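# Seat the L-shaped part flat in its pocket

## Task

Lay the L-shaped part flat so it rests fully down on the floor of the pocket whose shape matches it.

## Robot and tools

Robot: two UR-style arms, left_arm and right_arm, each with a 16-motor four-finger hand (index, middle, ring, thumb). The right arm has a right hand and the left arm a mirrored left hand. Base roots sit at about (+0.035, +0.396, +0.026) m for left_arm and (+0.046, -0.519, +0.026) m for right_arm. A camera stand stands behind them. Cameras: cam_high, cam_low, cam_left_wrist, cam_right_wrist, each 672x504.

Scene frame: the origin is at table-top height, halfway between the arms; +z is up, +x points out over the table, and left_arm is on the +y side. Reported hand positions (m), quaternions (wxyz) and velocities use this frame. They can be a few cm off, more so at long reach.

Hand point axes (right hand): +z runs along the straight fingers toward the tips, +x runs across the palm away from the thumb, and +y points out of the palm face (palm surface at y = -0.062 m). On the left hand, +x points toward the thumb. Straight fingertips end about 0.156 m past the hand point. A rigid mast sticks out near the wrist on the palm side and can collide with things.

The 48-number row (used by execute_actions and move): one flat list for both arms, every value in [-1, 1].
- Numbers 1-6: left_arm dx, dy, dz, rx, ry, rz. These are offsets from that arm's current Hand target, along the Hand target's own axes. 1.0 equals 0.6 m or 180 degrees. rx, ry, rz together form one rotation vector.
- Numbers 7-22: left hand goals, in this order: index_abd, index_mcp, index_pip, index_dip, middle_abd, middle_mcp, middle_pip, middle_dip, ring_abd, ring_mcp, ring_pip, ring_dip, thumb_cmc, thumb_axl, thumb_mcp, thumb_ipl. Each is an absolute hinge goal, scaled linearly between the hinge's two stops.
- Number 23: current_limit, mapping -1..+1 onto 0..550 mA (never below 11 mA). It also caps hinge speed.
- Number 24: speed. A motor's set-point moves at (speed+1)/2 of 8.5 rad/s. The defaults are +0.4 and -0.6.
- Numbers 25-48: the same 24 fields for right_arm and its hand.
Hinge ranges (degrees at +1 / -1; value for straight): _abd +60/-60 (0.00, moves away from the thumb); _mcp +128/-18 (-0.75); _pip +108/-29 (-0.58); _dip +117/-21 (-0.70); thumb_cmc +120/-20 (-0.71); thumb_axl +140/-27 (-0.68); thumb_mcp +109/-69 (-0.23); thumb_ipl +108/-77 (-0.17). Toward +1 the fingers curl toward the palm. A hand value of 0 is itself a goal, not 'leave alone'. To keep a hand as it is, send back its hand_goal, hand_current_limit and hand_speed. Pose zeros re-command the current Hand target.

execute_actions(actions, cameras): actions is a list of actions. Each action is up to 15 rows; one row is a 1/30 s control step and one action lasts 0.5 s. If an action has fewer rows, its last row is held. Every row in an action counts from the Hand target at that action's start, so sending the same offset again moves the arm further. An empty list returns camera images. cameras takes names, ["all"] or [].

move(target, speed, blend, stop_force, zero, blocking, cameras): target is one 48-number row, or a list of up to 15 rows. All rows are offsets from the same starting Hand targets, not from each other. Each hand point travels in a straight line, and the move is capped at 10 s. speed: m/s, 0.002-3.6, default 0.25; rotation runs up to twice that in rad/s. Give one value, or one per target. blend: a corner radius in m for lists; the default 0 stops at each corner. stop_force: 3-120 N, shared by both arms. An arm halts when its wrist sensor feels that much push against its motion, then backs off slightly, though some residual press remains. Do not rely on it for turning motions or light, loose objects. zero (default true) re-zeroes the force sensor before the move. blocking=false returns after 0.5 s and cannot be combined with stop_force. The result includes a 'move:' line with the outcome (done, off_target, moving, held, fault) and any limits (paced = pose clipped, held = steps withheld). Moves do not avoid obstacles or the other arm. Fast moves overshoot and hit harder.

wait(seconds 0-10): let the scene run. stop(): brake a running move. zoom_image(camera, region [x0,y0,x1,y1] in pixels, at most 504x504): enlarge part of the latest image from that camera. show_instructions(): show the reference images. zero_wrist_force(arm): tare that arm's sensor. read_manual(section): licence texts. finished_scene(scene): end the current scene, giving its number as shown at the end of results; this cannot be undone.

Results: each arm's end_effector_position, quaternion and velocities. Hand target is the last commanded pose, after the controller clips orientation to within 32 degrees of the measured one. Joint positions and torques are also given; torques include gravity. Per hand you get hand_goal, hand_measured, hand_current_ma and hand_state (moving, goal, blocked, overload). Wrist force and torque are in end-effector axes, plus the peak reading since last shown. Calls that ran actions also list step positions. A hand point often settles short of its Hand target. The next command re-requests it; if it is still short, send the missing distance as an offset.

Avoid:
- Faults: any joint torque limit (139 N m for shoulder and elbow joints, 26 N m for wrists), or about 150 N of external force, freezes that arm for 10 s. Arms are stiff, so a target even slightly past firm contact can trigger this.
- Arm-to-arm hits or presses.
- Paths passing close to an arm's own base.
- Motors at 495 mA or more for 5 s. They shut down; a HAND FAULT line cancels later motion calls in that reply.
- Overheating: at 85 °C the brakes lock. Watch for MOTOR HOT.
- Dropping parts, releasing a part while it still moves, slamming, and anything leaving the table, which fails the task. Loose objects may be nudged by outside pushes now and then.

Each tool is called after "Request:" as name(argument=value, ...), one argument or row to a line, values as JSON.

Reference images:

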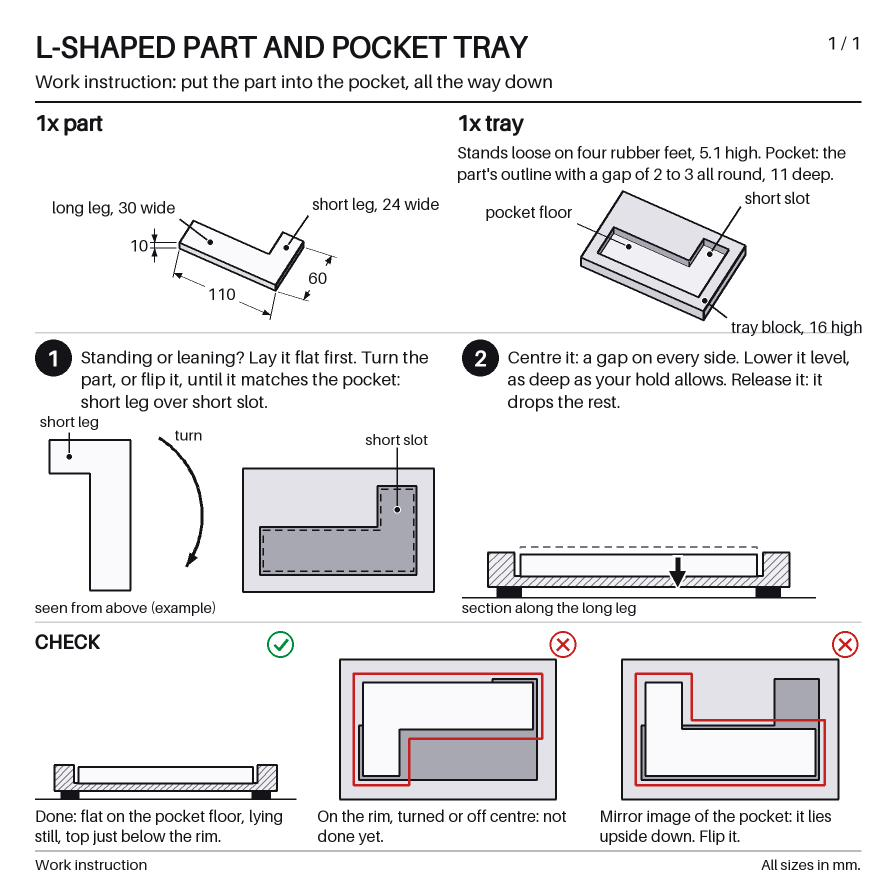

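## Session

Request:
execute_actions(
  actions=[],
  cameras=["all"],
)

Request:
zoom_image(
  camera="cam_low",
  region=[260, 170, 470, 260],
)

Request:
zoom_image(
  camera="cam_high",
  region=[330, 160, 500, 300],
)

Scene clock: 0.00 s.
left_arm: end_effector_position=(+0.5387, +0.4000, +0.3653) hand_goal=(+0.000, -0.754, -0.576, -0.696, +0.000, -0.754, -0.576, -0.696, +0.000, -0.754, -0.576, -0.696, -0.714, -0.678, -0.226, -0.168) hand_measured=(+0.000, -0.754, -0.576, -0.696, +0.000, -0.754, -0.576, -0.696, +0.000, -0.754, -0.576, -0.696, -0.714, -0.678, -0.226, -0.168) hand_current_ma=(+0, +0, +0, +0, +0, +0, +0, +0, +0, +0, +0, +0, +0, +0, +0, +0) hand_state=(goal, goal, goal, goal, goal, goal, goal, goal, goal, goal, goal, goal, goal, goal, goal, goal) hand_current_limit=0.40 hand_speed=-0.60 end_effector_quat_wxyz=(+0.123, +0.709, -0.663, -0.206) | right_arm: end_effector_position=(+0.2027, -0.1351, +0.2883) hand_goal=(+0.000, -0.754, -0.576, -0.696, +0.000, -0.754, -0.576, -0.696, +0.000, -0.754, -0.576, -0.696, -0.714, -0.678, -0.226, -0.168) hand_measured=(+0.000, -0.754, -0.576, -0.696, +0.000, -0.754, -0.576, -0.696, +0.000, -0.754, -0.576, -0.696, -0.714, -0.678, -0.226, -0.168) hand_current_ma=(+0, +0, +0, +0, +0, +0, +0, +0, +0, +0, +0, +0, +0, +0, +0, +0) hand_state=(goal, goal, goal, goal, goal, goal, goal, goal, goal, goal, goal, goal, goal, goal, goal, goal) hand_current_limit=0.40 hand_speed=-0.60 end_effector_quat_wxyz=(-0.314, +0.851, +0.290, -0.304)
Joint positions: left_arm=[3.357 -2.029 -1.095 -2.035 1.764 -3.04] | right_arm=[0.587 -1.587 1.789 -1.226 -0.809 1.29]
Joint velocities: within noise
Joint torques (N m): no reading
Wrist force (N): no reading
Wrist torque (N m): no reading
Wrist force, peak (N): no reading
Hand target: left_arm +0.5387, +0.4000, +0.3653; +0.123, +0.709, -0.663, -0.206 | right_arm +0.2027, -0.1351, +0.2883; -0.314, +0.851, +0.290, -0.304

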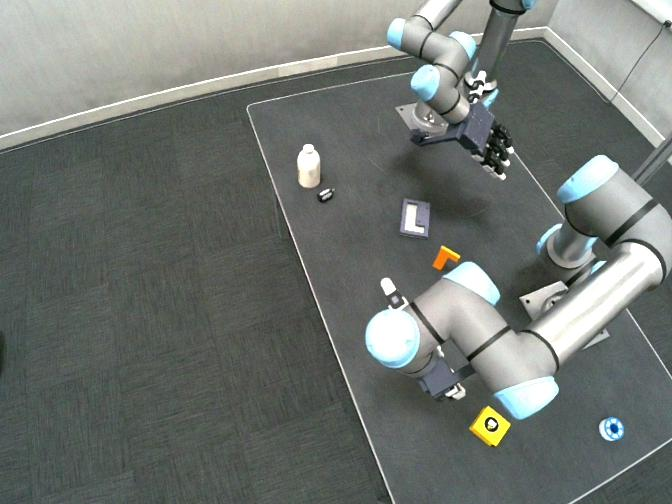

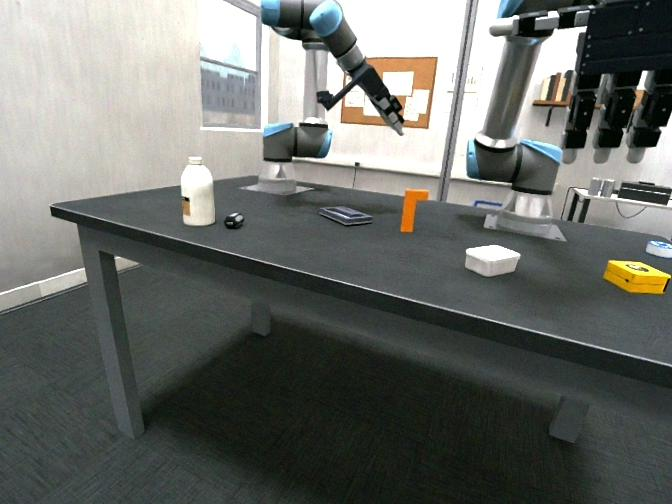

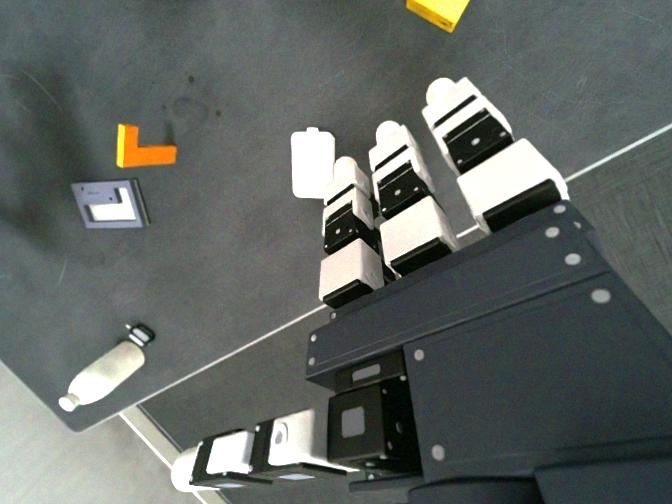

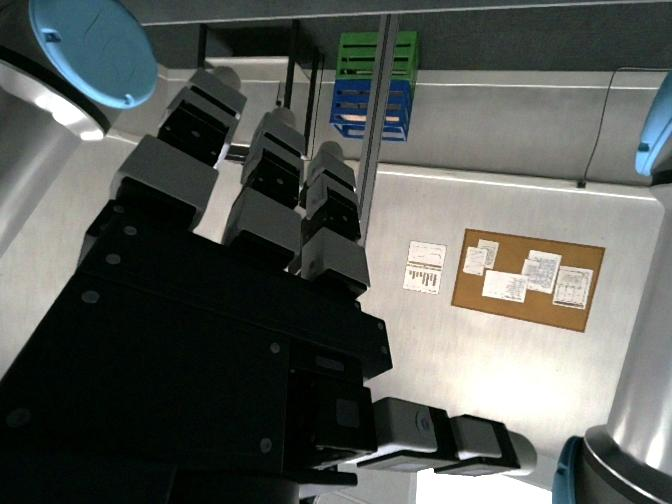

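Scaled by 2.400 from the camera's 672x504 image, which has a finer 960x720 frame.

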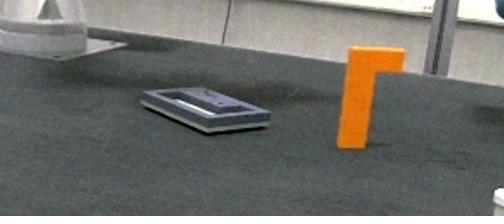

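Scaled by 2.965 from the camera's 672x504 image, which has a finer 960x720 frame.

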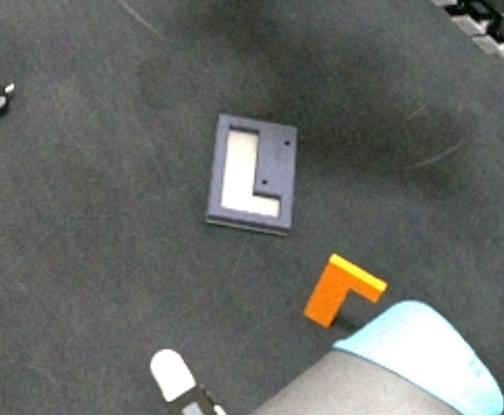

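Request:
zoom_image(
  camera="cam_left_wrist",
  region=[50, 100, 200, 250],
)

Scaled by 3.360 from the camera's 672x504 image, which has a finer 960x720 frame.

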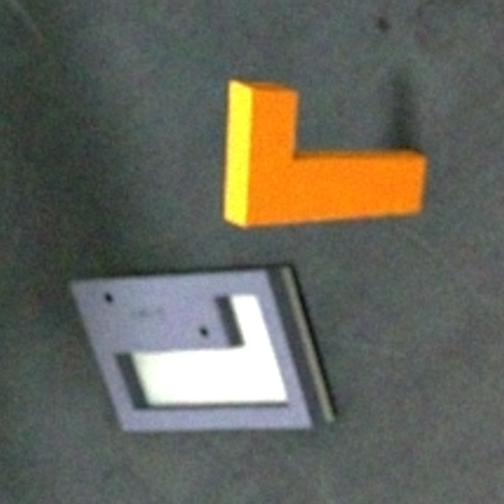

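Request:
move(
  target=[
    [0.5183,-0.2228,0.1043,0.1483,-0.0884,0.5101,0,-0.754,-0.576,-0.696,0,-0.754,-0.576,-0.696,0,-0.754,-0.576,-0.696,-0.714,-0.678,-0.95,-0.168,0.4,-0.2,0.3962,-0.0938,0.0929,-0.2624,0.1188,-0.0092,-0.133,0.315,-0.576,-0.696,0.133,0.315,-0.576,-0.696,0,0.315,-0.576,-0.696,0.571,-0.678,-0.226,-0.168,0.4,-0.2],
  ],
  speed=0.35,
  cameras=["cam_left_wrist", "cam_right_wrist"],
)

Request:
zoom_image(
  camera="cam_left_wrist",
  region=[60, 130, 200, 270],
)

Request:
zoom_image(
  camera="cam_left_wrist",
  region=[200, 180, 340, 300],
)

Scene clock: 379.93 s.
left_arm: end_effector_position=(+0.6289, +0.1436, +0.2278) hand_goal=(+0.000, -0.754, -0.576, -0.696, +0.000, -0.754, -0.576, -0.696, +0.000, -0.754, -0.576, -0.696, -0.714, -0.678, -0.950, -0.168) hand_measured=(+0.000, -0.754, -0.576, -0.696, +0.000, -0.754, -0.576, -0.696, +0.000, -0.754, -0.576, -0.696, -0.716, -0.678, -0.944, -0.168) hand_current_ma=(+0, -1, -1, +0, +0, -1, -1, +0, +0, -1, -1, +0, -2, +1, +15, +0) hand_state=(goal, goal, goal, goal, goal, goal, goal, goal, goal, goal, goal, goal, goal, goal, goal, goal) hand_current_limit=0.40 hand_speed=-0.20 end_effector_quat_wxyz=(-0.016, -0.093, +0.995, +0.027) | right_arm: end_effector_position=(+0.2818, +0.0427, +0.2278) hand_goal=(-0.134, +0.314, -0.576, -0.696, +0.132, +0.314, -0.576, -0.696, +0.000, +0.314, -0.576, -0.696, +0.570, -0.678, -0.226, -0.168) hand_measured=(-0.130, +0.304, -0.576, -0.696, +0.130, +0.304, -0.576, -0.696, +0.000, +0.304, -0.576, -0.696, +0.572, -0.678, -0.224, -0.168) hand_current_ma=(+1, -5, +0, +0, +0, -6, +0, +0, +0, -5, +0, +0, +0, +0, +1, +0) hand_state=(goal, goal, goal, goal, goal, goal, goal, goal, goal, goal, goal, goal, goal, goal, goal, goal) hand_current_limit=0.40 hand_speed=-0.20 end_effector_quat_wxyz=(-0.061, +0.939, +0.334, -0.059)
Joint positions: left_arm=[2.836 -2.149 -1.219 -1.396 1.607 -2.065] | right_arm=[0.996 -1.142 1.42 -1.832 -1.403 1.895]
Joint torques (N m): left_arm=[6.15 59.29 34.34 -0.19 2.15 0.27] | right_arm=[-8.02 -56.74 -14.58 -1.35 0.57 -2.82]
Wrist force (N): left_arm=[0.7 0.3 0.0] | right_arm=[0.6 -1.2 0.3]
Wrist torque (N m): left_arm=[0.09 -0.07 0.10] | right_arm=[0.17 -0.12 0.10]
Wrist force, peak (N): left_arm=[-1.3 0.6 -0.1] | right_arm=[2.8 -3.2 3.9]
Hand target: left_arm +0.6289, +0.1436, +0.2280; -0.016, -0.093, +0.995, +0.026 (not the last commanded pose) | right_arm +0.2818, +0.0427, +0.2278; -0.061, +0.939, +0.334, -0.058 (not the last commanded pose)
Off the commanded pose: left_arm 0.040 m, 11 deg | right_arm 0.047 m, 10 deg.
move: held (right_arm; a check stopped the path), off_target (left_arm; braked when a check withheld steps of right_arm); limits=held
pose unreachable (right arm): on one or more control steps of this call, first in action 0 (counted from 0), this arm could not follow its commanded pose, so it was not sent that pose on those steps. It may still have moved: this result reports where it is.
cause: moving toward the commanded pose would bring a part of the arm too close to another arm (a part of this arm just beyond joint 5 (wrist 2) and a part of the left arm just beyond its joint 2 (shoulder lift), along the way the arms are being sent, or toward where that arm still pushes).
Images, in order (width x height): cam_left_wrist 672x504, cam_right_wrist 672x504.

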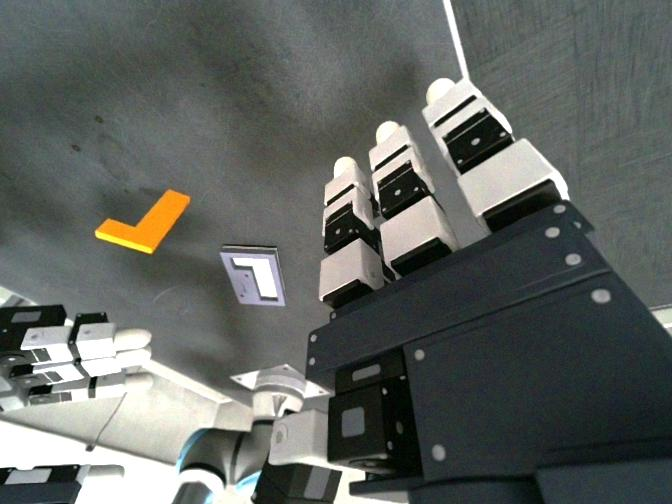

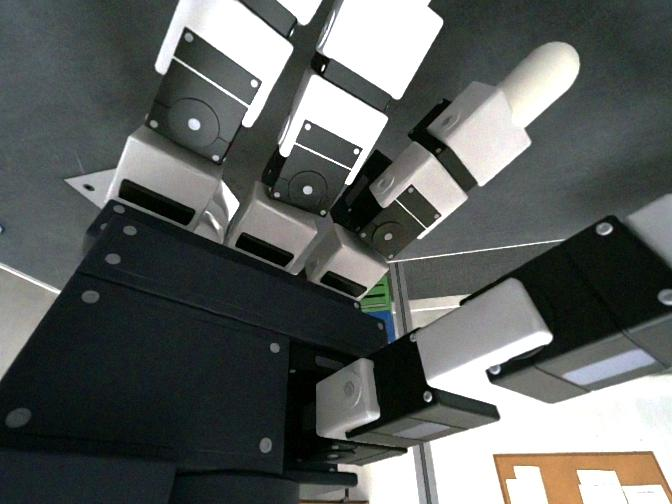

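Scaled by 3.600 from the camera's 672x504 image, which has a finer 960x720 frame.

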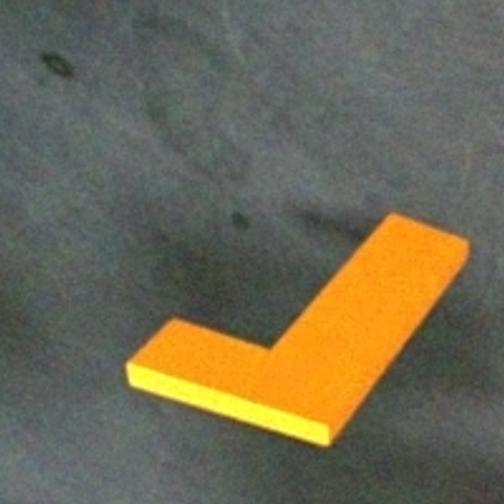

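Scaled by 3.600 from the camera's 672x504 image, which has a finer 960x720 frame.

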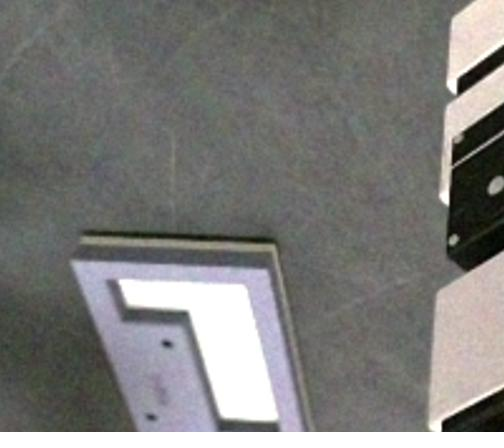

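Request:
move(
  target=[
    [0.0743,0.4595,-0.2018,-0.1315,0.0777,-0.4508,0,-0.754,-0.576,-0.696,0,-0.754,-0.576,-0.696,0,-0.754,-0.576,-0.696,-0.714,-0.678,-0.95,-0.168,0.4,-0.2,0,0,0,0,0,0,-0.133,0.315,-0.576,-0.696,0.133,0.315,-0.576,-0.696,0,0.315,-0.576,-0.696,0.571,-0.678,-0.226,-0.168,0.4,-0.2],
  ],
  speed=0.4,
  cameras=[],
)

Request:
move(
  target=[
    [0,0,0,0,0,0,0,-0.754,-0.576,-0.696,0,-0.754,-0.576,-0.696,0,-0.754,-0.576,-0.696,-0.714,-0.678,-0.95,-0.168,0.4,-0.2,0.2185,-0.1098,0.0152,-0.049,0.0216,-0.0016,-0.133,0.315,-0.576,-0.696,0.133,0.315,-0.576,-0.696,0,0.315,-0.576,-0.696,0.571,-0.678,-0.226,-0.168,0.4,-0.2],
  ],
  speed=0.3,
  cameras=["cam_left_wrist", "cam_right_wrist"],
)

Request:
zoom_image(
  camera="cam_left_wrist",
  region=[40, 60, 240, 260],
)

Scene clock: 422.57 s.
left_arm: end_effector_position=(+0.5388, +0.3998, +0.3655) hand_goal=(+0.000, -0.754, -0.576, -0.696, +0.000, -0.754, -0.576, -0.696, +0.000, -0.754, -0.576, -0.696, -0.714, -0.678, -0.950, -0.168) hand_measured=(+0.000, -0.754, -0.576, -0.696, +0.000, -0.754, -0.576, -0.696, +0.000, -0.754, -0.576, -0.696, -0.716, -0.678, -0.944, -0.168) hand_current_ma=(+0, -1, -1, +0, +0, -1, -1, +0, +0, -1, -1, +0, -2, +1, +14, +0) hand_state=(goal, goal, goal, goal, goal, goal, goal, goal, goal, goal, goal, goal, goal, goal, goal, goal) hand_current_limit=0.40 hand_speed=-0.20 end_effector_quat_wxyz=(+0.122, +0.709, -0.663, -0.206) | right_arm: end_effector_position=(+0.2818, +0.0427, +0.2278) hand_goal=(-0.134, +0.314, -0.576, -0.696, +0.132, +0.314, -0.576, -0.696, +0.000, +0.314, -0.576, -0.696, +0.570, -0.678, -0.226, -0.168) hand_measured=(-0.130, +0.304, -0.576, -0.696, +0.130, +0.304, -0.576, -0.696, +0.000, +0.304, -0.576, -0.696, +0.572, -0.678, -0.224, -0.168) hand_current_ma=(+1, -5, +0, +0, +0, -6, +0, +0, +0, -5, +0, +0, +0, +0, +1, +0) hand_state=(goal, goal, goal, goal, goal, goal, goal, goal, goal, goal, goal, goal, goal, goal, goal, goal) hand_current_limit=0.40 hand_speed=-0.20 end_effector_quat_wxyz=(-0.061, +0.939, +0.334, -0.058)
Joint positions: left_arm=[3.356 -2.029 -1.094 -2.035 1.766 -3.04] | right_arm=[0.996 -1.142 1.42 -1.832 -1.403 1.895]
Joint torques (N m): left_arm=[3.53 34.39 13.93 3.45 -1.33 -0.05] | right_arm=[-7.52 -56.3 -14.63 -1.34 -0.68 -2.92]
Wrist force (N): left_arm=[0.1 0.1 0.1] | right_arm=[0.7 -1.2 0.3]
Wrist torque (N m): left_arm=[-0.01 0.00 -0.09] | right_arm=[0.18 -0.13 0.11]
Wrist force, peak (N): left_arm=[1.0 -1.2 0.4] | right_arm=[0.8 -1.3 0.3]
Hand target: left_arm +0.5388, +0.3998, +0.3654; +0.123, +0.709, -0.663, -0.206 | right_arm +0.2818, +0.0427, +0.2278; -0.061, +0.939, +0.334, -0.058
Off the commanded pose: left_arm 0.000 m, 0 deg | right_arm 0.000 m, 0 deg.
move: done
No camera images: "cameras" was empty.

Scene clock: 423.37 s.
left_arm: end_effector_position=(+0.5388, +0.3998, +0.3654) hand_goal=(+0.000, -0.754, -0.576, -0.696, +0.000, -0.754, -0.576, -0.696, +0.000, -0.754, -0.576, -0.696, -0.714, -0.678, -0.950, -0.168) hand_measured=(+0.000, -0.754, -0.576, -0.696, +0.000, -0.754, -0.576, -0.696, +0.000, -0.754, -0.576, -0.696, -0.716, -0.678, -0.944, -0.168) hand_current_ma=(+0, -1, -1, +0, +0, -1, -1, +0, +0, -1, -1, +0, -2, +1, +14, +0) hand_state=(goal, goal, goal, goal, goal, goal, goal, goal, goal, goal, goal, goal, goal, goal, goal, goal) hand_current_limit=0.40 hand_speed=-0.20 end_effector_quat_wxyz=(+0.123, +0.709, -0.663, -0.206) | right_arm: end_effector_position=(+0.3167, +0.1240, +0.2224) hand_goal=(-0.134, +0.314, -0.576, -0.696, +0.132, +0.314, -0.576, -0.696, +0.000, +0.314, -0.576, -0.696, +0.570, -0.678, -0.226, -0.168) hand_measured=(-0.130, +0.302, -0.578, -0.696, +0.132, +0.302, -0.578, -0.696, +0.002, +0.302, -0.578, -0.696, +0.572, -0.678, -0.222, -0.168) hand_current_ma=(+1, -6, +0, +0, +0, -7, +0, +0, +0, -6, +0, +0, +0, +0, +1, +0) hand_state=(goal, goal, goal, goal, goal, goal, goal, goal, goal, goal, goal, goal, goal, goal, goal, goal) hand_current_limit=0.40 hand_speed=-0.20 end_effector_quat_wxyz=(-0.026, +0.941, +0.337, -0.020)
Joint positions: left_arm=[3.356 -2.029 -1.095 -2.035 1.766 -3.04] | right_arm=[1.048 -0.916 1.093 -1.752 -1.505 1.944]
Joint torques (N m): left_arm=[7.93 33.86 13.33 2.1 -1.32 -1.7] | right_arm=[-7.02 -54.74 -37.68 -3.86 1.02 -2.58]
Wrist force (N): left_arm=[0.0 0.1 0.0] | right_arm=[0.7 -0.1 -0.3]
Wrist torque (N m): left_arm=[0.00 0.01 -0.09] | right_arm=[0.37 -0.11 0.17]
Wrist force, peak (N): left_arm=[0.3 0.2 0.0] | right_arm=[8.8 -6.8 2.7]
Hand target: left_arm +0.5388, +0.3998, +0.3654; +0.123, +0.709, -0.663, -0.206 | right_arm +0.3169, +0.1241, +0.2224; -0.026, +0.941, +0.337, -0.020 (not the last commanded pose)
Off the commanded pose: left_arm 0.000 m, 0 deg | right_arm 0.058 m, 4 deg.
move: held (right_arm; a check stopped the path); limits=held
pose unreachable (right arm): on one or more control steps of this call, first in action 0 (counted from 0), this arm could not follow its commanded pose, so it was not sent that pose on those steps. It may still have moved: this result reports where it is.
cause: moving toward the commanded pose would bring a part of the arm too close to another arm (a part of this arm just beyond joint 5 (wrist 2) and a part of the left arm just beyond its joint 2 (shoulder lift), along the way the arms are being sent, or toward where that arm still pushes).
Images, in order (width x height): cam_left_wrist 672x504, cam_right_wrist 672x504.

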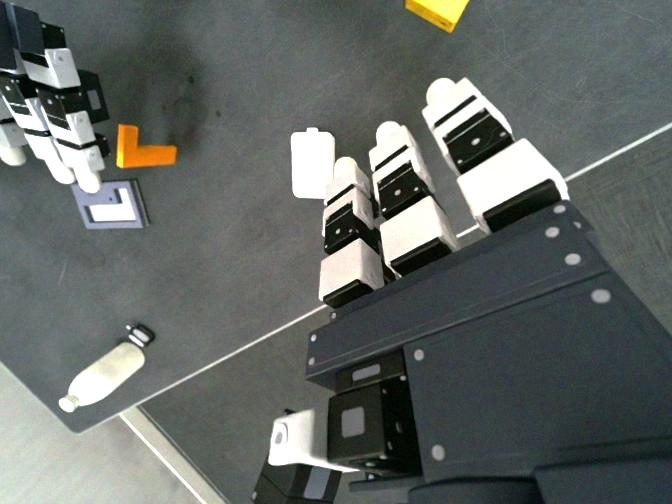

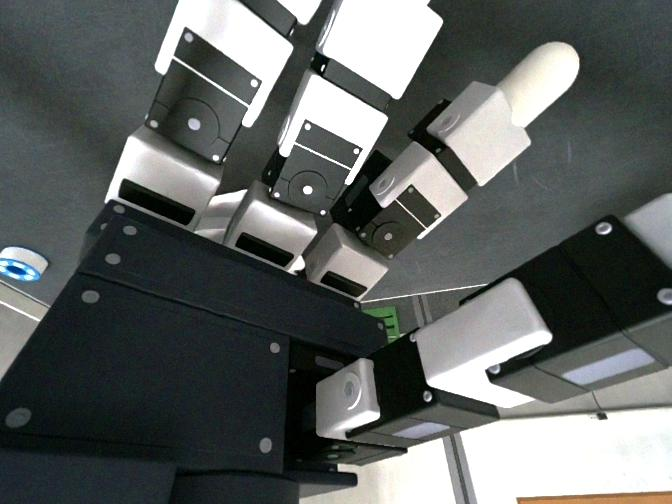

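Scaled by 2.520 from the camera's 672x504 image, which has a finer 960x720 frame.

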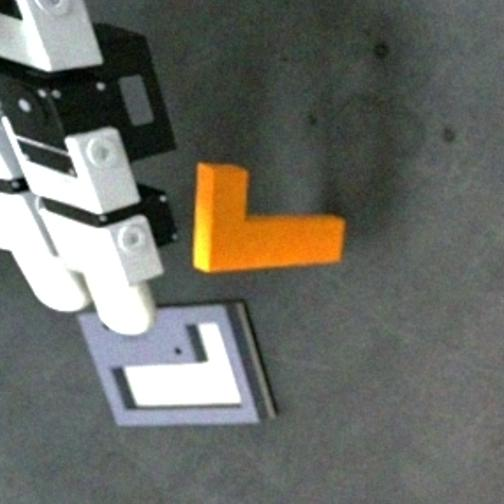

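Request:
move(
  target=[
    [0,0,0,0,0,0,0,-0.754,-0.576,-0.696,0,-0.754,-0.576,-0.696,0,-0.754,-0.576,-0.696,-0.714,-0.678,-0.95,-0.168,0.4,-0.2,0.0888,-0.0687,0.1068,0.1468,0.0061,-0.0019,-0.15,0.726,-0.576,-0.696,0.15,0.726,-0.576,-0.696,0,0.726,-0.576,-0.696,-0.714,-0.678,-0.226,-0.168,0.4,-0.2],
  ],
  speed=0.25,
  cameras=["cam_left_wrist", "cam_right_wrist"],
)

Request:
zoom_image(
  camera="cam_left_wrist",
  region=[40, 60, 240, 260],
)

Scene clock: 464.70 s.
left_arm: end_effector_position=(+0.5388, +0.3998, +0.3654) hand_goal=(+0.000, -0.754, -0.576, -0.696, +0.000, -0.754, -0.576, -0.696, +0.000, -0.754, -0.576, -0.696, -0.714, -0.678, -0.950, -0.168) hand_measured=(+0.000, -0.754, -0.576, -0.696, +0.000, -0.754, -0.576, -0.696, +0.000, -0.754, -0.576, -0.696, -0.716, -0.678, -0.944, -0.168) hand_current_ma=(+0, -1, -1, +0, +0, -1, -1, +0, +0, -1, -1, +0, -2, +1, +14, +0) hand_state=(goal, goal, goal, goal, goal, goal, goal, goal, goal, goal, goal, goal, goal, goal, goal, goal) hand_current_limit=0.40 hand_speed=-0.20 end_effector_quat_wxyz=(+0.123, +0.709, -0.663, -0.206) | right_arm: end_effector_position=(+0.3284, +0.1919, +0.1597) hand_goal=(-0.150, +0.726, -0.576, -0.696, +0.150, +0.726, -0.576, -0.696, +0.000, +0.726, -0.576, -0.696, -0.714, -0.678, -0.226, -0.168) hand_measured=(-0.146, +0.704, -0.578, -0.696, +0.148, +0.704, -0.578, -0.696, +0.002, +0.704, -0.578, -0.696, -0.708, -0.678, -0.222, -0.168) hand_current_ma=(+1, -17, +0, +0, +0, -19, +0, +0, +0, -18, +0, +0, +2, +0, +1, +0) hand_state=(goal, blocked, goal, goal, goal, blocked, goal, goal, goal, blocked, goal, goal, goal, goal, goal, goal) hand_current_limit=0.40 hand_speed=-0.20 end_effector_quat_wxyz=(-0.243, +0.909, +0.326, -0.088)
Joint positions: left_arm=[3.356 -2.029 -1.095 -2.035 1.766 -3.04] | right_arm=[0.943 -0.843 1.152 -2.03 -1.068 1.878]
Joint torques (N m): left_arm=[7.53 33.98 13.75 -0.41 -1.38 -1.67] | right_arm=[11.46 -68.06 -36.59 -2.75 1.33 2.56]
Wrist force (N): left_arm=[0.0 0.2 -0.1] | right_arm=[0.4 0.2 -0.3]
Wrist torque (N m): left_arm=[0.02 0.01 -0.10] | right_arm=[0.40 -0.02 0.20]
Wrist force, peak (N): left_arm=[0.2 0.2 0.2] | right_arm=[0.2 0.0 -1.2]
Hand target: left_arm +0.5388, +0.3998, +0.3654; +0.123, +0.709, -0.663, -0.206 | right_arm +0.3283, +0.1920, +0.1599; -0.243, +0.909, +0.326, -0.088
Off the commanded pose: left_arm 0.000 m, 0 deg | right_arm 0.000 m, 0 deg.
move: done
Images, in order (width x height): cam_left_wrist 672x504, cam_right_wrist 672x504.

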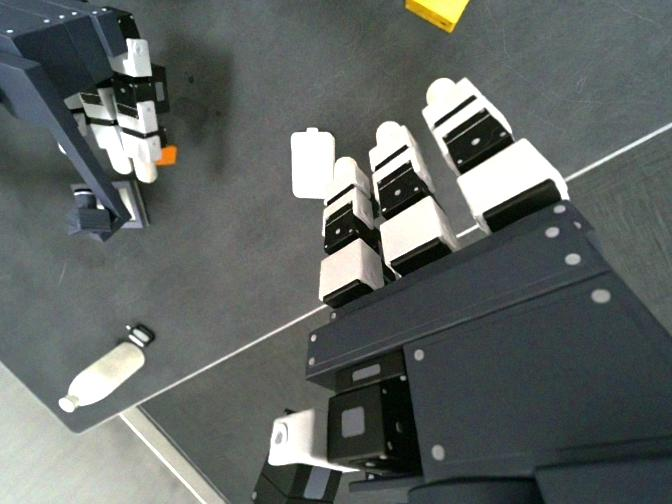

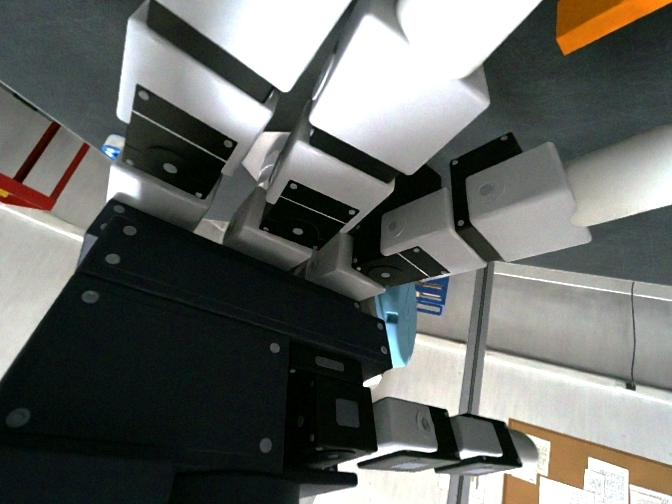

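Scaled by 2.520 from the camera's 672x504 image, which has a finer 960x720 frame.

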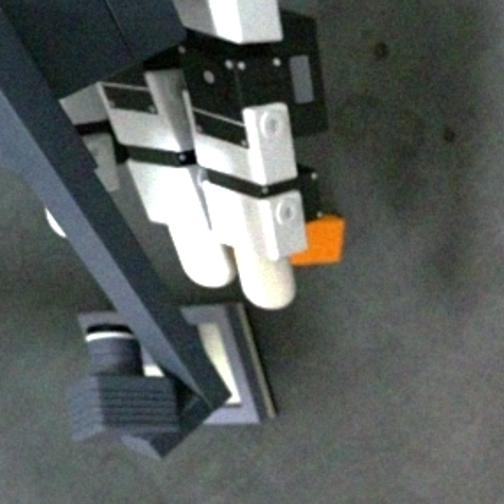

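Request:
move(
  target=[
    [0,0,0,0,0,0,0,-0.754,-0.576,-0.696,0,-0.754,-0.576,-0.696,0,-0.754,-0.576,-0.696,-0.714,-0.678,-0.95,-0.168,0.4,-0.2,-0.0735,0.0153,-0.0088,0,0,0,-0.15,0.726,-0.576,-0.696,0.15,0.726,-0.576,-0.696,0,0.726,-0.576,-0.696,-0.714,-0.678,-0.226,-0.168,0.4,-0.2],
  ],
  speed=0.2,
  cameras=["cam_left_wrist", "cam_right_wrist"],
)

Request:
zoom_image(
  camera="cam_left_wrist",
  region=[20, 60, 220, 260],
)

Request:
zoom_image(
  camera="cam_high",
  region=[360, 150, 520, 310],
)

Scene clock: 549.27 s.
left_arm: end_effector_position=(+0.5388, +0.3998, +0.3654) hand_goal=(+0.000, -0.754, -0.576, -0.696, +0.000, -0.754, -0.576, -0.696, +0.000, -0.754, -0.576, -0.696, -0.714, -0.678, -0.950, -0.168) hand_measured=(+0.000, -0.754, -0.576, -0.696, +0.000, -0.754, -0.576, -0.696, +0.000, -0.754, -0.576, -0.696, -0.716, -0.678, -0.944, -0.168) hand_current_ma=(+0, -1, -1, +0, +0, -1, -1, +0, +0, -1, -1, +0, -2, +1, +14, +0) hand_state=(goal, goal, goal, goal, goal, goal, goal, goal, goal, goal, goal, goal, goal, goal, goal, goal) hand_current_limit=0.40 hand_speed=-0.20 end_effector_quat_wxyz=(+0.123, +0.709, -0.663, -0.206) | right_arm: end_effector_position=(+0.3010, +0.1559, +0.1600) hand_goal=(-0.150, +0.726, -0.576, -0.696, +0.150, +0.726, -0.576, -0.696, +0.000, +0.726, -0.576, -0.696, -0.714, -0.678, -0.226, -0.168) hand_measured=(-0.146, +0.704, -0.578, -0.696, +0.148, +0.704, -0.578, -0.696, +0.002, +0.704, -0.578, -0.696, -0.708, -0.678, -0.222, -0.168) hand_current_ma=(+1, -17, +0, +0, +0, -19, +0, +0, +0, -18, +0, +0, +2, +0, +1, +0) hand_state=(goal, blocked, goal, goal, goal, blocked, goal, goal, goal, blocked, goal, goal, goal, goal, goal, goal) hand_current_limit=0.40 hand_speed=-0.20 end_effector_quat_wxyz=(-0.243, +0.909, +0.326, -0.088)
Joint positions: left_arm=[3.356 -2.029 -1.095 -2.035 1.766 -3.04] | right_arm=[0.945 -0.948 1.333 -2.108 -1.068 1.88]
Joint torques (N m): left_arm=[7.7 34.37 14.43 -0.44 -1.26 -1.68] | right_arm=[1.56 -41.79 -26.63 -1.92 0.77 2.15]
Wrist force (N): left_arm=[0.2 0.1 -0.1] | right_arm=[0.4 -0.2 -0.2]
Wrist torque (N m): left_arm=[0.01 -0.02 -0.07] | right_arm=[0.35 -0.03 0.11]
Wrist force, peak (N): left_arm=[0.2 0.1 0.3] | right_arm=[1.2 -0.1 -0.5]
Hand target: left_arm +0.5388, +0.3998, +0.3654; +0.123, +0.709, -0.663, -0.206 | right_arm +0.3010, +0.1558, +0.1599; -0.243, +0.909, +0.326, -0.088
Off the commanded pose: left_arm 0.000 m, 0 deg | right_arm 0.000 m, 0 deg.
move: done
Images, in order (width x height): cam_left_wrist 672x504, cam_right_wrist 672x504.

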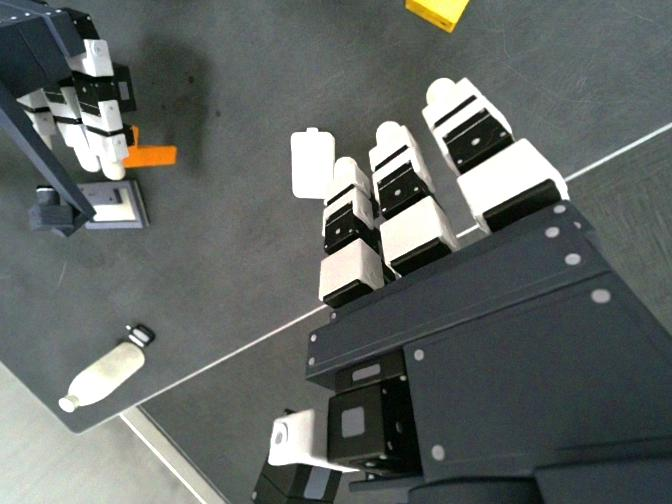

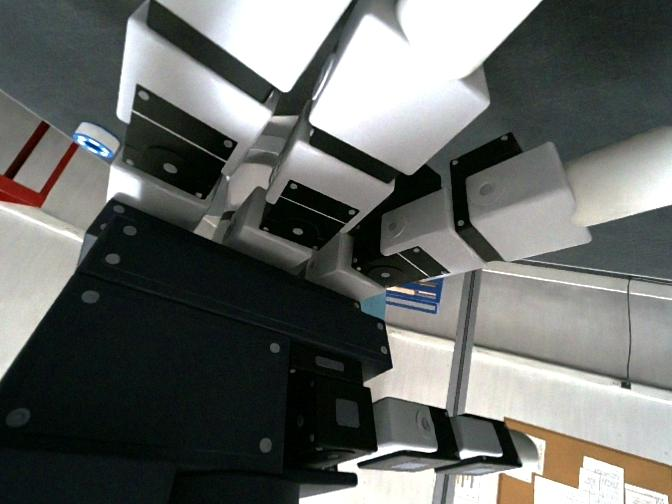

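Scaled by 2.520 from the camera's 672x504 image, which has a finer 960x720 frame.

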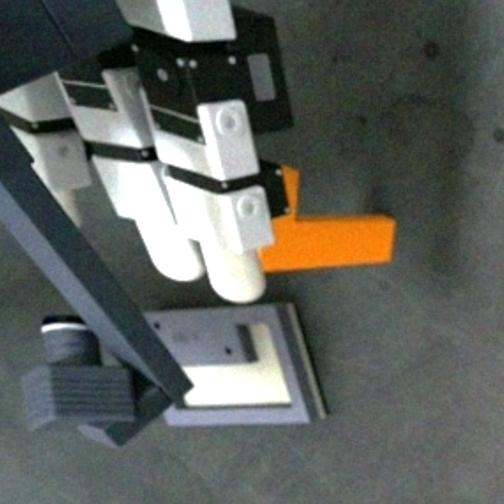

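This scene's latest camera images include none from cam_high. They are from: cam_left_wrist, cam_right_wrist. cam_high's image comes with the result of a call that names it in "cameras".

Request:
move(
  target=[
    [0,0,0,0,0,0,0,-0.754,-0.576,-0.696,0,-0.754,-0.576,-0.696,0,-0.754,-0.576,-0.696,-0.714,-0.678,-0.95,-0.168,0.4,-0.2,-0.0067,0.0475,0.0823,0,0,0,-0.15,0.726,-0.576,-0.696,0.15,0.726,-0.576,-0.696,0,0.726,-0.576,-0.696,-0.714,-0.678,-0.226,-0.168,0.4,-0.2],
  ],
  speed=0.12,
  cameras=["cam_left_wrist", "cam_right_wrist", "cam_high", "cam_low"],
)

Request:
zoom_image(
  camera="cam_left_wrist",
  region=[40, 80, 200, 240],
)

Request:
zoom_image(
  camera="cam_low",
  region=[330, 130, 500, 270],
)

Request:
zoom_image(
  camera="cam_high",
  region=[380, 170, 520, 310],
)

Scene clock: 591.60 s.
left_arm: end_effector_position=(+0.5388, +0.3998, +0.3654) hand_goal=(+0.000, -0.754, -0.576, -0.696, +0.000, -0.754, -0.576, -0.696, +0.000, -0.754, -0.576, -0.696, -0.714, -0.678, -0.950, -0.168) hand_measured=(+0.000, -0.754, -0.576, -0.696, +0.000, -0.754, -0.576, -0.696, +0.000, -0.754, -0.576, -0.696, -0.716, -0.678, -0.944, -0.168) hand_current_ma=(+0, -1, -1, +0, +0, -1, -1, +0, +0, -1, -1, +0, -2, +1, +14, +0) hand_state=(goal, goal, goal, goal, goal, goal, goal, goal, goal, goal, goal, goal, goal, goal, goal, goal) hand_current_limit=0.40 hand_speed=-0.20 end_effector_quat_wxyz=(+0.123, +0.709, -0.663, -0.206) | right_arm: end_effector_position=(+0.2978, +0.1532, +0.1028) hand_goal=(-0.150, +0.726, -0.576, -0.696, +0.150, +0.726, -0.576, -0.696, +0.000, +0.726, -0.576, -0.696, -0.714, -0.678, -0.226, -0.168) hand_measured=(-0.146, +0.706, -0.578, -0.696, +0.148, +0.704, -0.578, -0.696, +0.002, +0.706, -0.578, -0.696, -0.708, -0.678, -0.222, -0.168) hand_current_ma=(+1, -15, +0, +0, +0, -17, +0, +0, +0, -16, +0, +0, +2, +0, +1, +0) hand_state=(goal, goal, goal, goal, goal, blocked, goal, goal, goal, blocked, goal, goal, goal, goal, goal, goal) hand_current_limit=0.40 hand_speed=-0.20 end_effector_quat_wxyz=(-0.243, +0.909, +0.326, -0.088)
Joint positions: left_arm=[3.356 -2.029 -1.095 -2.035 1.766 -3.04] | right_arm=[0.947 -0.897 1.407 -2.233 -1.068 1.882]
Joint torques (N m): left_arm=[7.06 34.2 14.08 -0.39 -1.28 -1.79] | right_arm=[11.1 -64.08 -33.3 -2.47 -0.83 1.95]
Wrist force (N): left_arm=[0.3 0.0 0.2] | right_arm=[0.3 -0.2 -0.4]
Wrist torque (N m): left_arm=[-0.03 -0.04 -0.06] | right_arm=[0.34 -0.02 0.09]
Wrist force, peak (N): left_arm=[0.4 0.0 0.0] | right_arm=[0.5 -1.0 -1.6]
Hand target: left_arm +0.5388, +0.3998, +0.3654; +0.123, +0.709, -0.663, -0.206 | right_arm +0.2979, +0.1532, +0.1029; -0.243, +0.909, +0.326, -0.088
Off the commanded pose: left_arm 0.000 m, 0 deg | right_arm 0.000 m, 0 deg.
move: done

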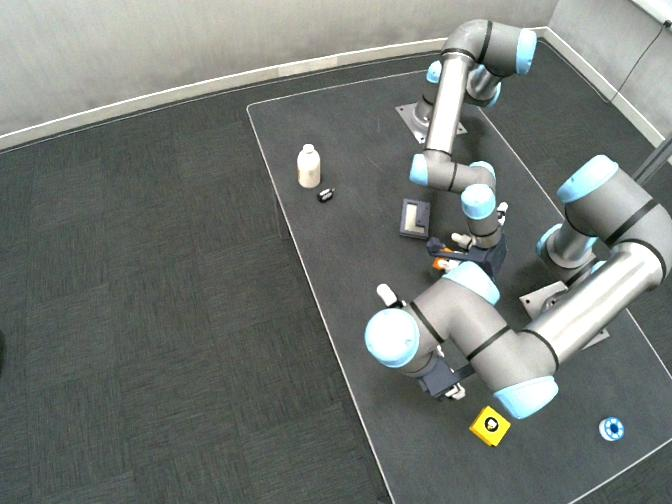

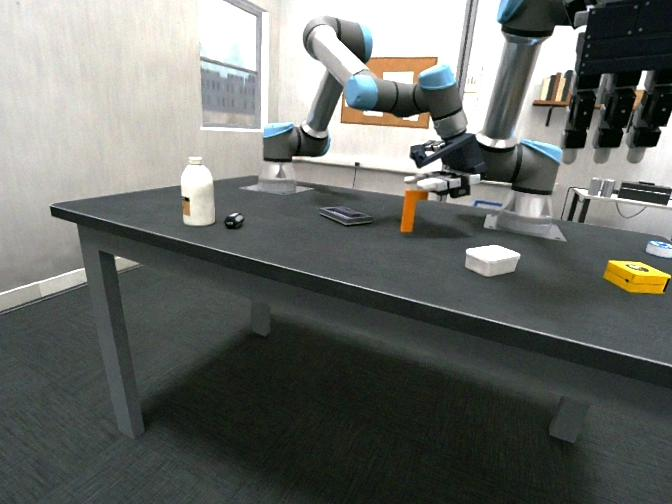

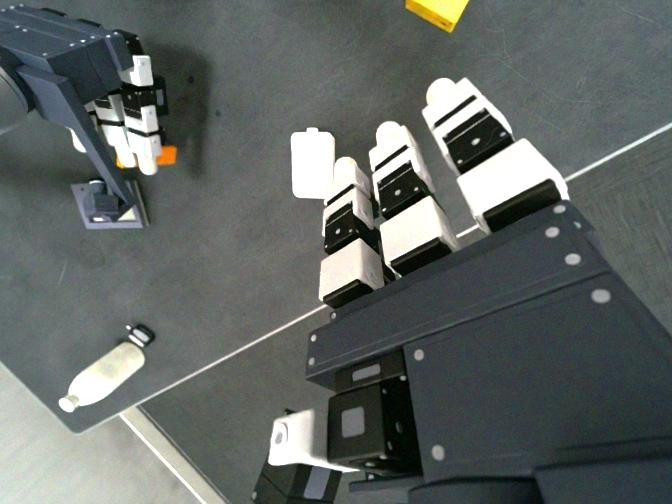

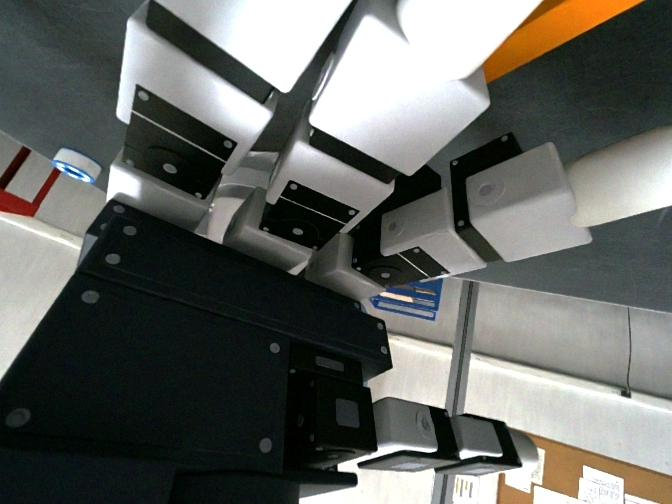

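Scaled by 3.150 from the camera's 672x504 image, which has a finer 960x720 frame.

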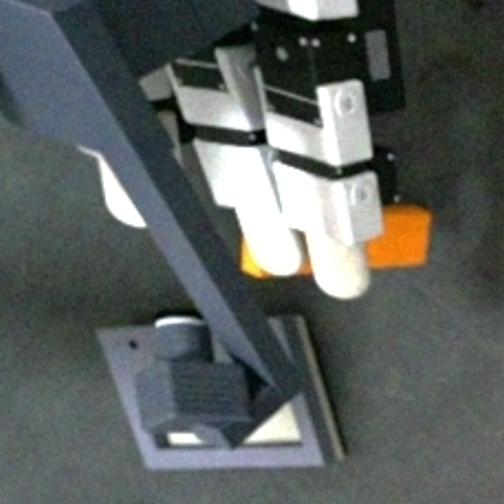

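Scaled by 2.965 from the camera's 672x504 image, which has a finer 960x720 frame.

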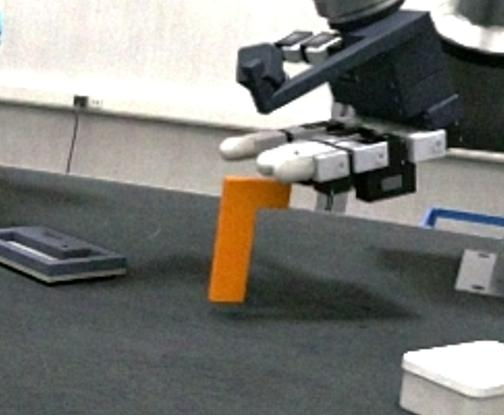

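Scaled by 3.600 from the camera's 672x504 image, which has a finer 960x720 frame.

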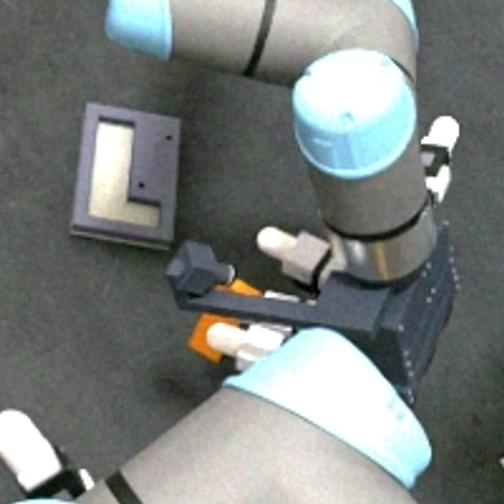

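Request:
move(
  target=[
    [0,0,0,0,0,0,0,-0.754,-0.576,-0.696,0,-0.754,-0.576,-0.696,0,-0.754,-0.576,-0.696,-0.714,-0.678,-0.95,-0.168,0.4,-0.2,0,0.06,0.1039,0,0,0,-0.15,0.726,-0.576,-0.696,0.15,0.726,-0.576,-0.696,0,0.726,-0.576,-0.696,-0.714,-0.678,-0.226,-0.168,0.4,-0.2],
  ],
  speed=0.07,
  stop_force=6,
  cameras=["cam_low", "cam_high", "cam_left_wrist"],
)

Request:
zoom_image(
  camera="cam_low",
  region=[330, 130, 500, 270],
)

Request:
zoom_image(
  camera="cam_high",
  region=[380, 170, 520, 310],
)

Request:
zoom_image(
  camera="cam_left_wrist",
  region=[40, 80, 200, 240],
)

Scene clock: 610.40 s.
left_arm: end_effector_position=(+0.5388, +0.3998, +0.3654) hand_goal=(+0.000, -0.754, -0.576, -0.696, +0.000, -0.754, -0.576, -0.696, +0.000, -0.754, -0.576, -0.696, -0.714, -0.678, -0.950, -0.168) hand_measured=(+0.000, -0.754, -0.576, -0.696, +0.000, -0.754, -0.576, -0.696, +0.000, -0.754, -0.576, -0.696, -0.716, -0.678, -0.944, -0.168) hand_current_ma=(+0, -1, -1, +0, +0, -1, -1, +0, +0, -1, -1, +0, -2, +1, +14, +0) hand_state=(goal, goal, goal, goal, goal, goal, goal, goal, goal, goal, goal, goal, goal, goal, goal, goal) hand_current_limit=0.40 hand_speed=-0.20 end_effector_quat_wxyz=(+0.123, +0.709, -0.663, -0.206) | right_arm: end_effector_position=(+0.2978, +0.1532, +0.0309) hand_goal=(-0.150, +0.726, -0.576, -0.696, +0.150, +0.726, -0.576, -0.696, +0.000, +0.726, -0.576, -0.696, -0.714, -0.678, -0.226, -0.168) hand_measured=(-0.146, +0.706, -0.578, -0.696, +0.148, +0.706, -0.578, -0.696, +0.002, +0.706, -0.578, -0.696, -0.708, -0.678, -0.222, -0.168) hand_current_ma=(+1, -15, +0, +0, +0, -17, +0, +0, +0, -15, +0, +0, +2, +0, +1, +0) hand_state=(goal, goal, goal, goal, goal, blocked, goal, goal, goal, goal, goal, goal, goal, goal, goal, goal) hand_current_limit=0.40 hand_speed=-0.20 end_effector_quat_wxyz=(-0.243, +0.909, +0.326, -0.088)
Joint positions: left_arm=[3.356 -2.029 -1.095 -2.035 1.766 -3.04] | right_arm=[0.947 -0.803 1.453 -2.372 -1.068 1.882]
Joint torques (N m): left_arm=[7.96 34.76 14.36 -0.49 -1.2 -1.54] | right_arm=[-0.18 -66.17 -33.34 -3.69 0.74 2.77]
Wrist force (N): left_arm=[0.2 0.0 0.1] | right_arm=[0.2 0.2 -0.7]
Wrist torque (N m): left_arm=[-0.02 -0.02 -0.07] | right_arm=[0.44 -0.01 0.06]
Wrist force, peak (N): left_arm=[0.4 0.1 0.2] | right_arm=[0.6 -0.8 -1.3]
Hand target: left_arm +0.5388, +0.3998, +0.3654; +0.123, +0.709, -0.663, -0.206 | right_arm +0.2978, +0.1532, +0.0309; -0.243, +0.909, +0.326, -0.088
Off the commanded pose: left_arm 0.000 m, 0 deg | right_arm 0.000 m, 0 deg.
move: done
Images, in order (width x height): cam_high 672x504, cam_low 672x504, cam_left_wrist 672x504.

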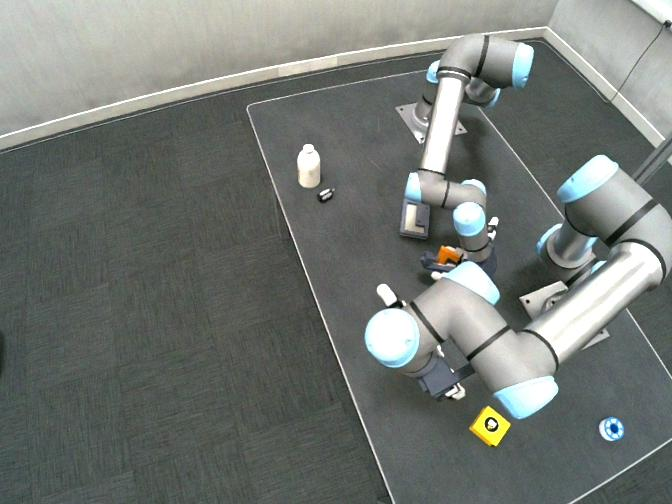

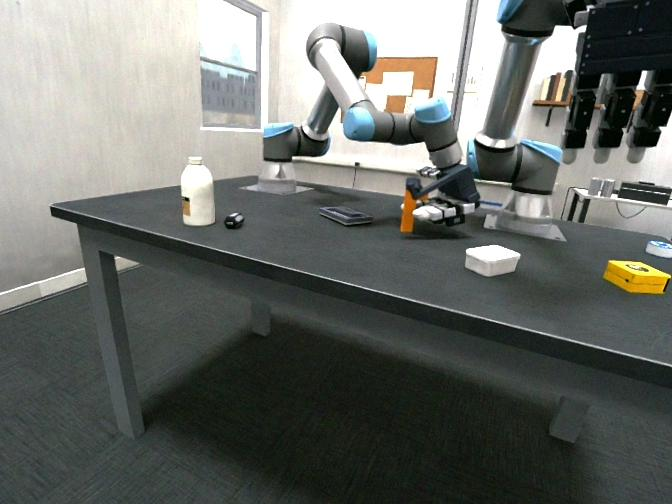

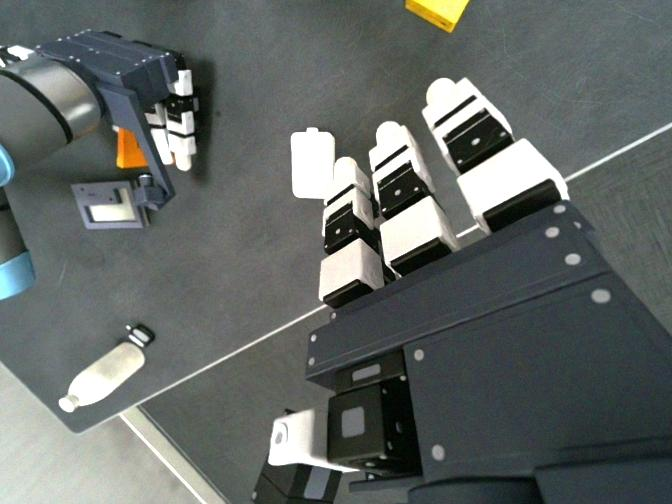

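Scaled by 2.965 from the camera's 672x504 image, which has a finer 960x720 frame.

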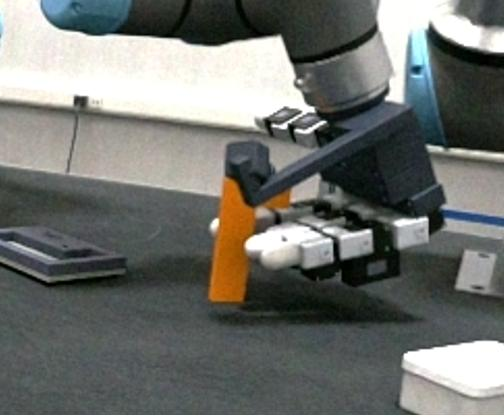

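Scaled by 3.600 from the camera's 672x504 image, which has a finer 960x720 frame.

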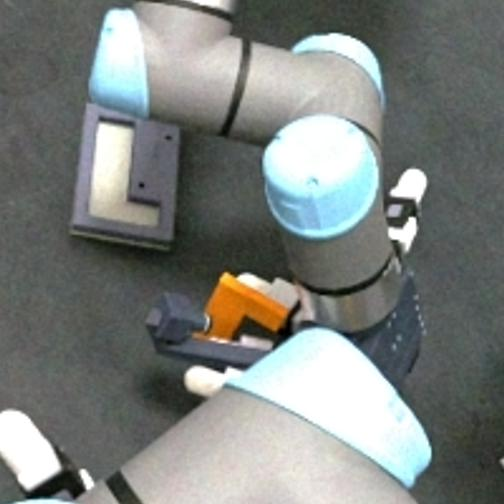

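Scaled by 3.150 from the camera's 672x504 image, which has a finer 960x720 frame.

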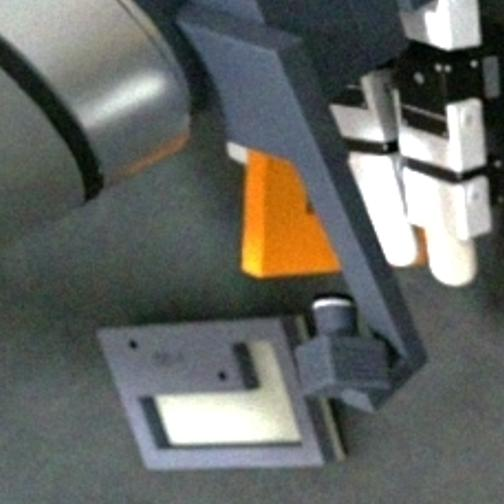

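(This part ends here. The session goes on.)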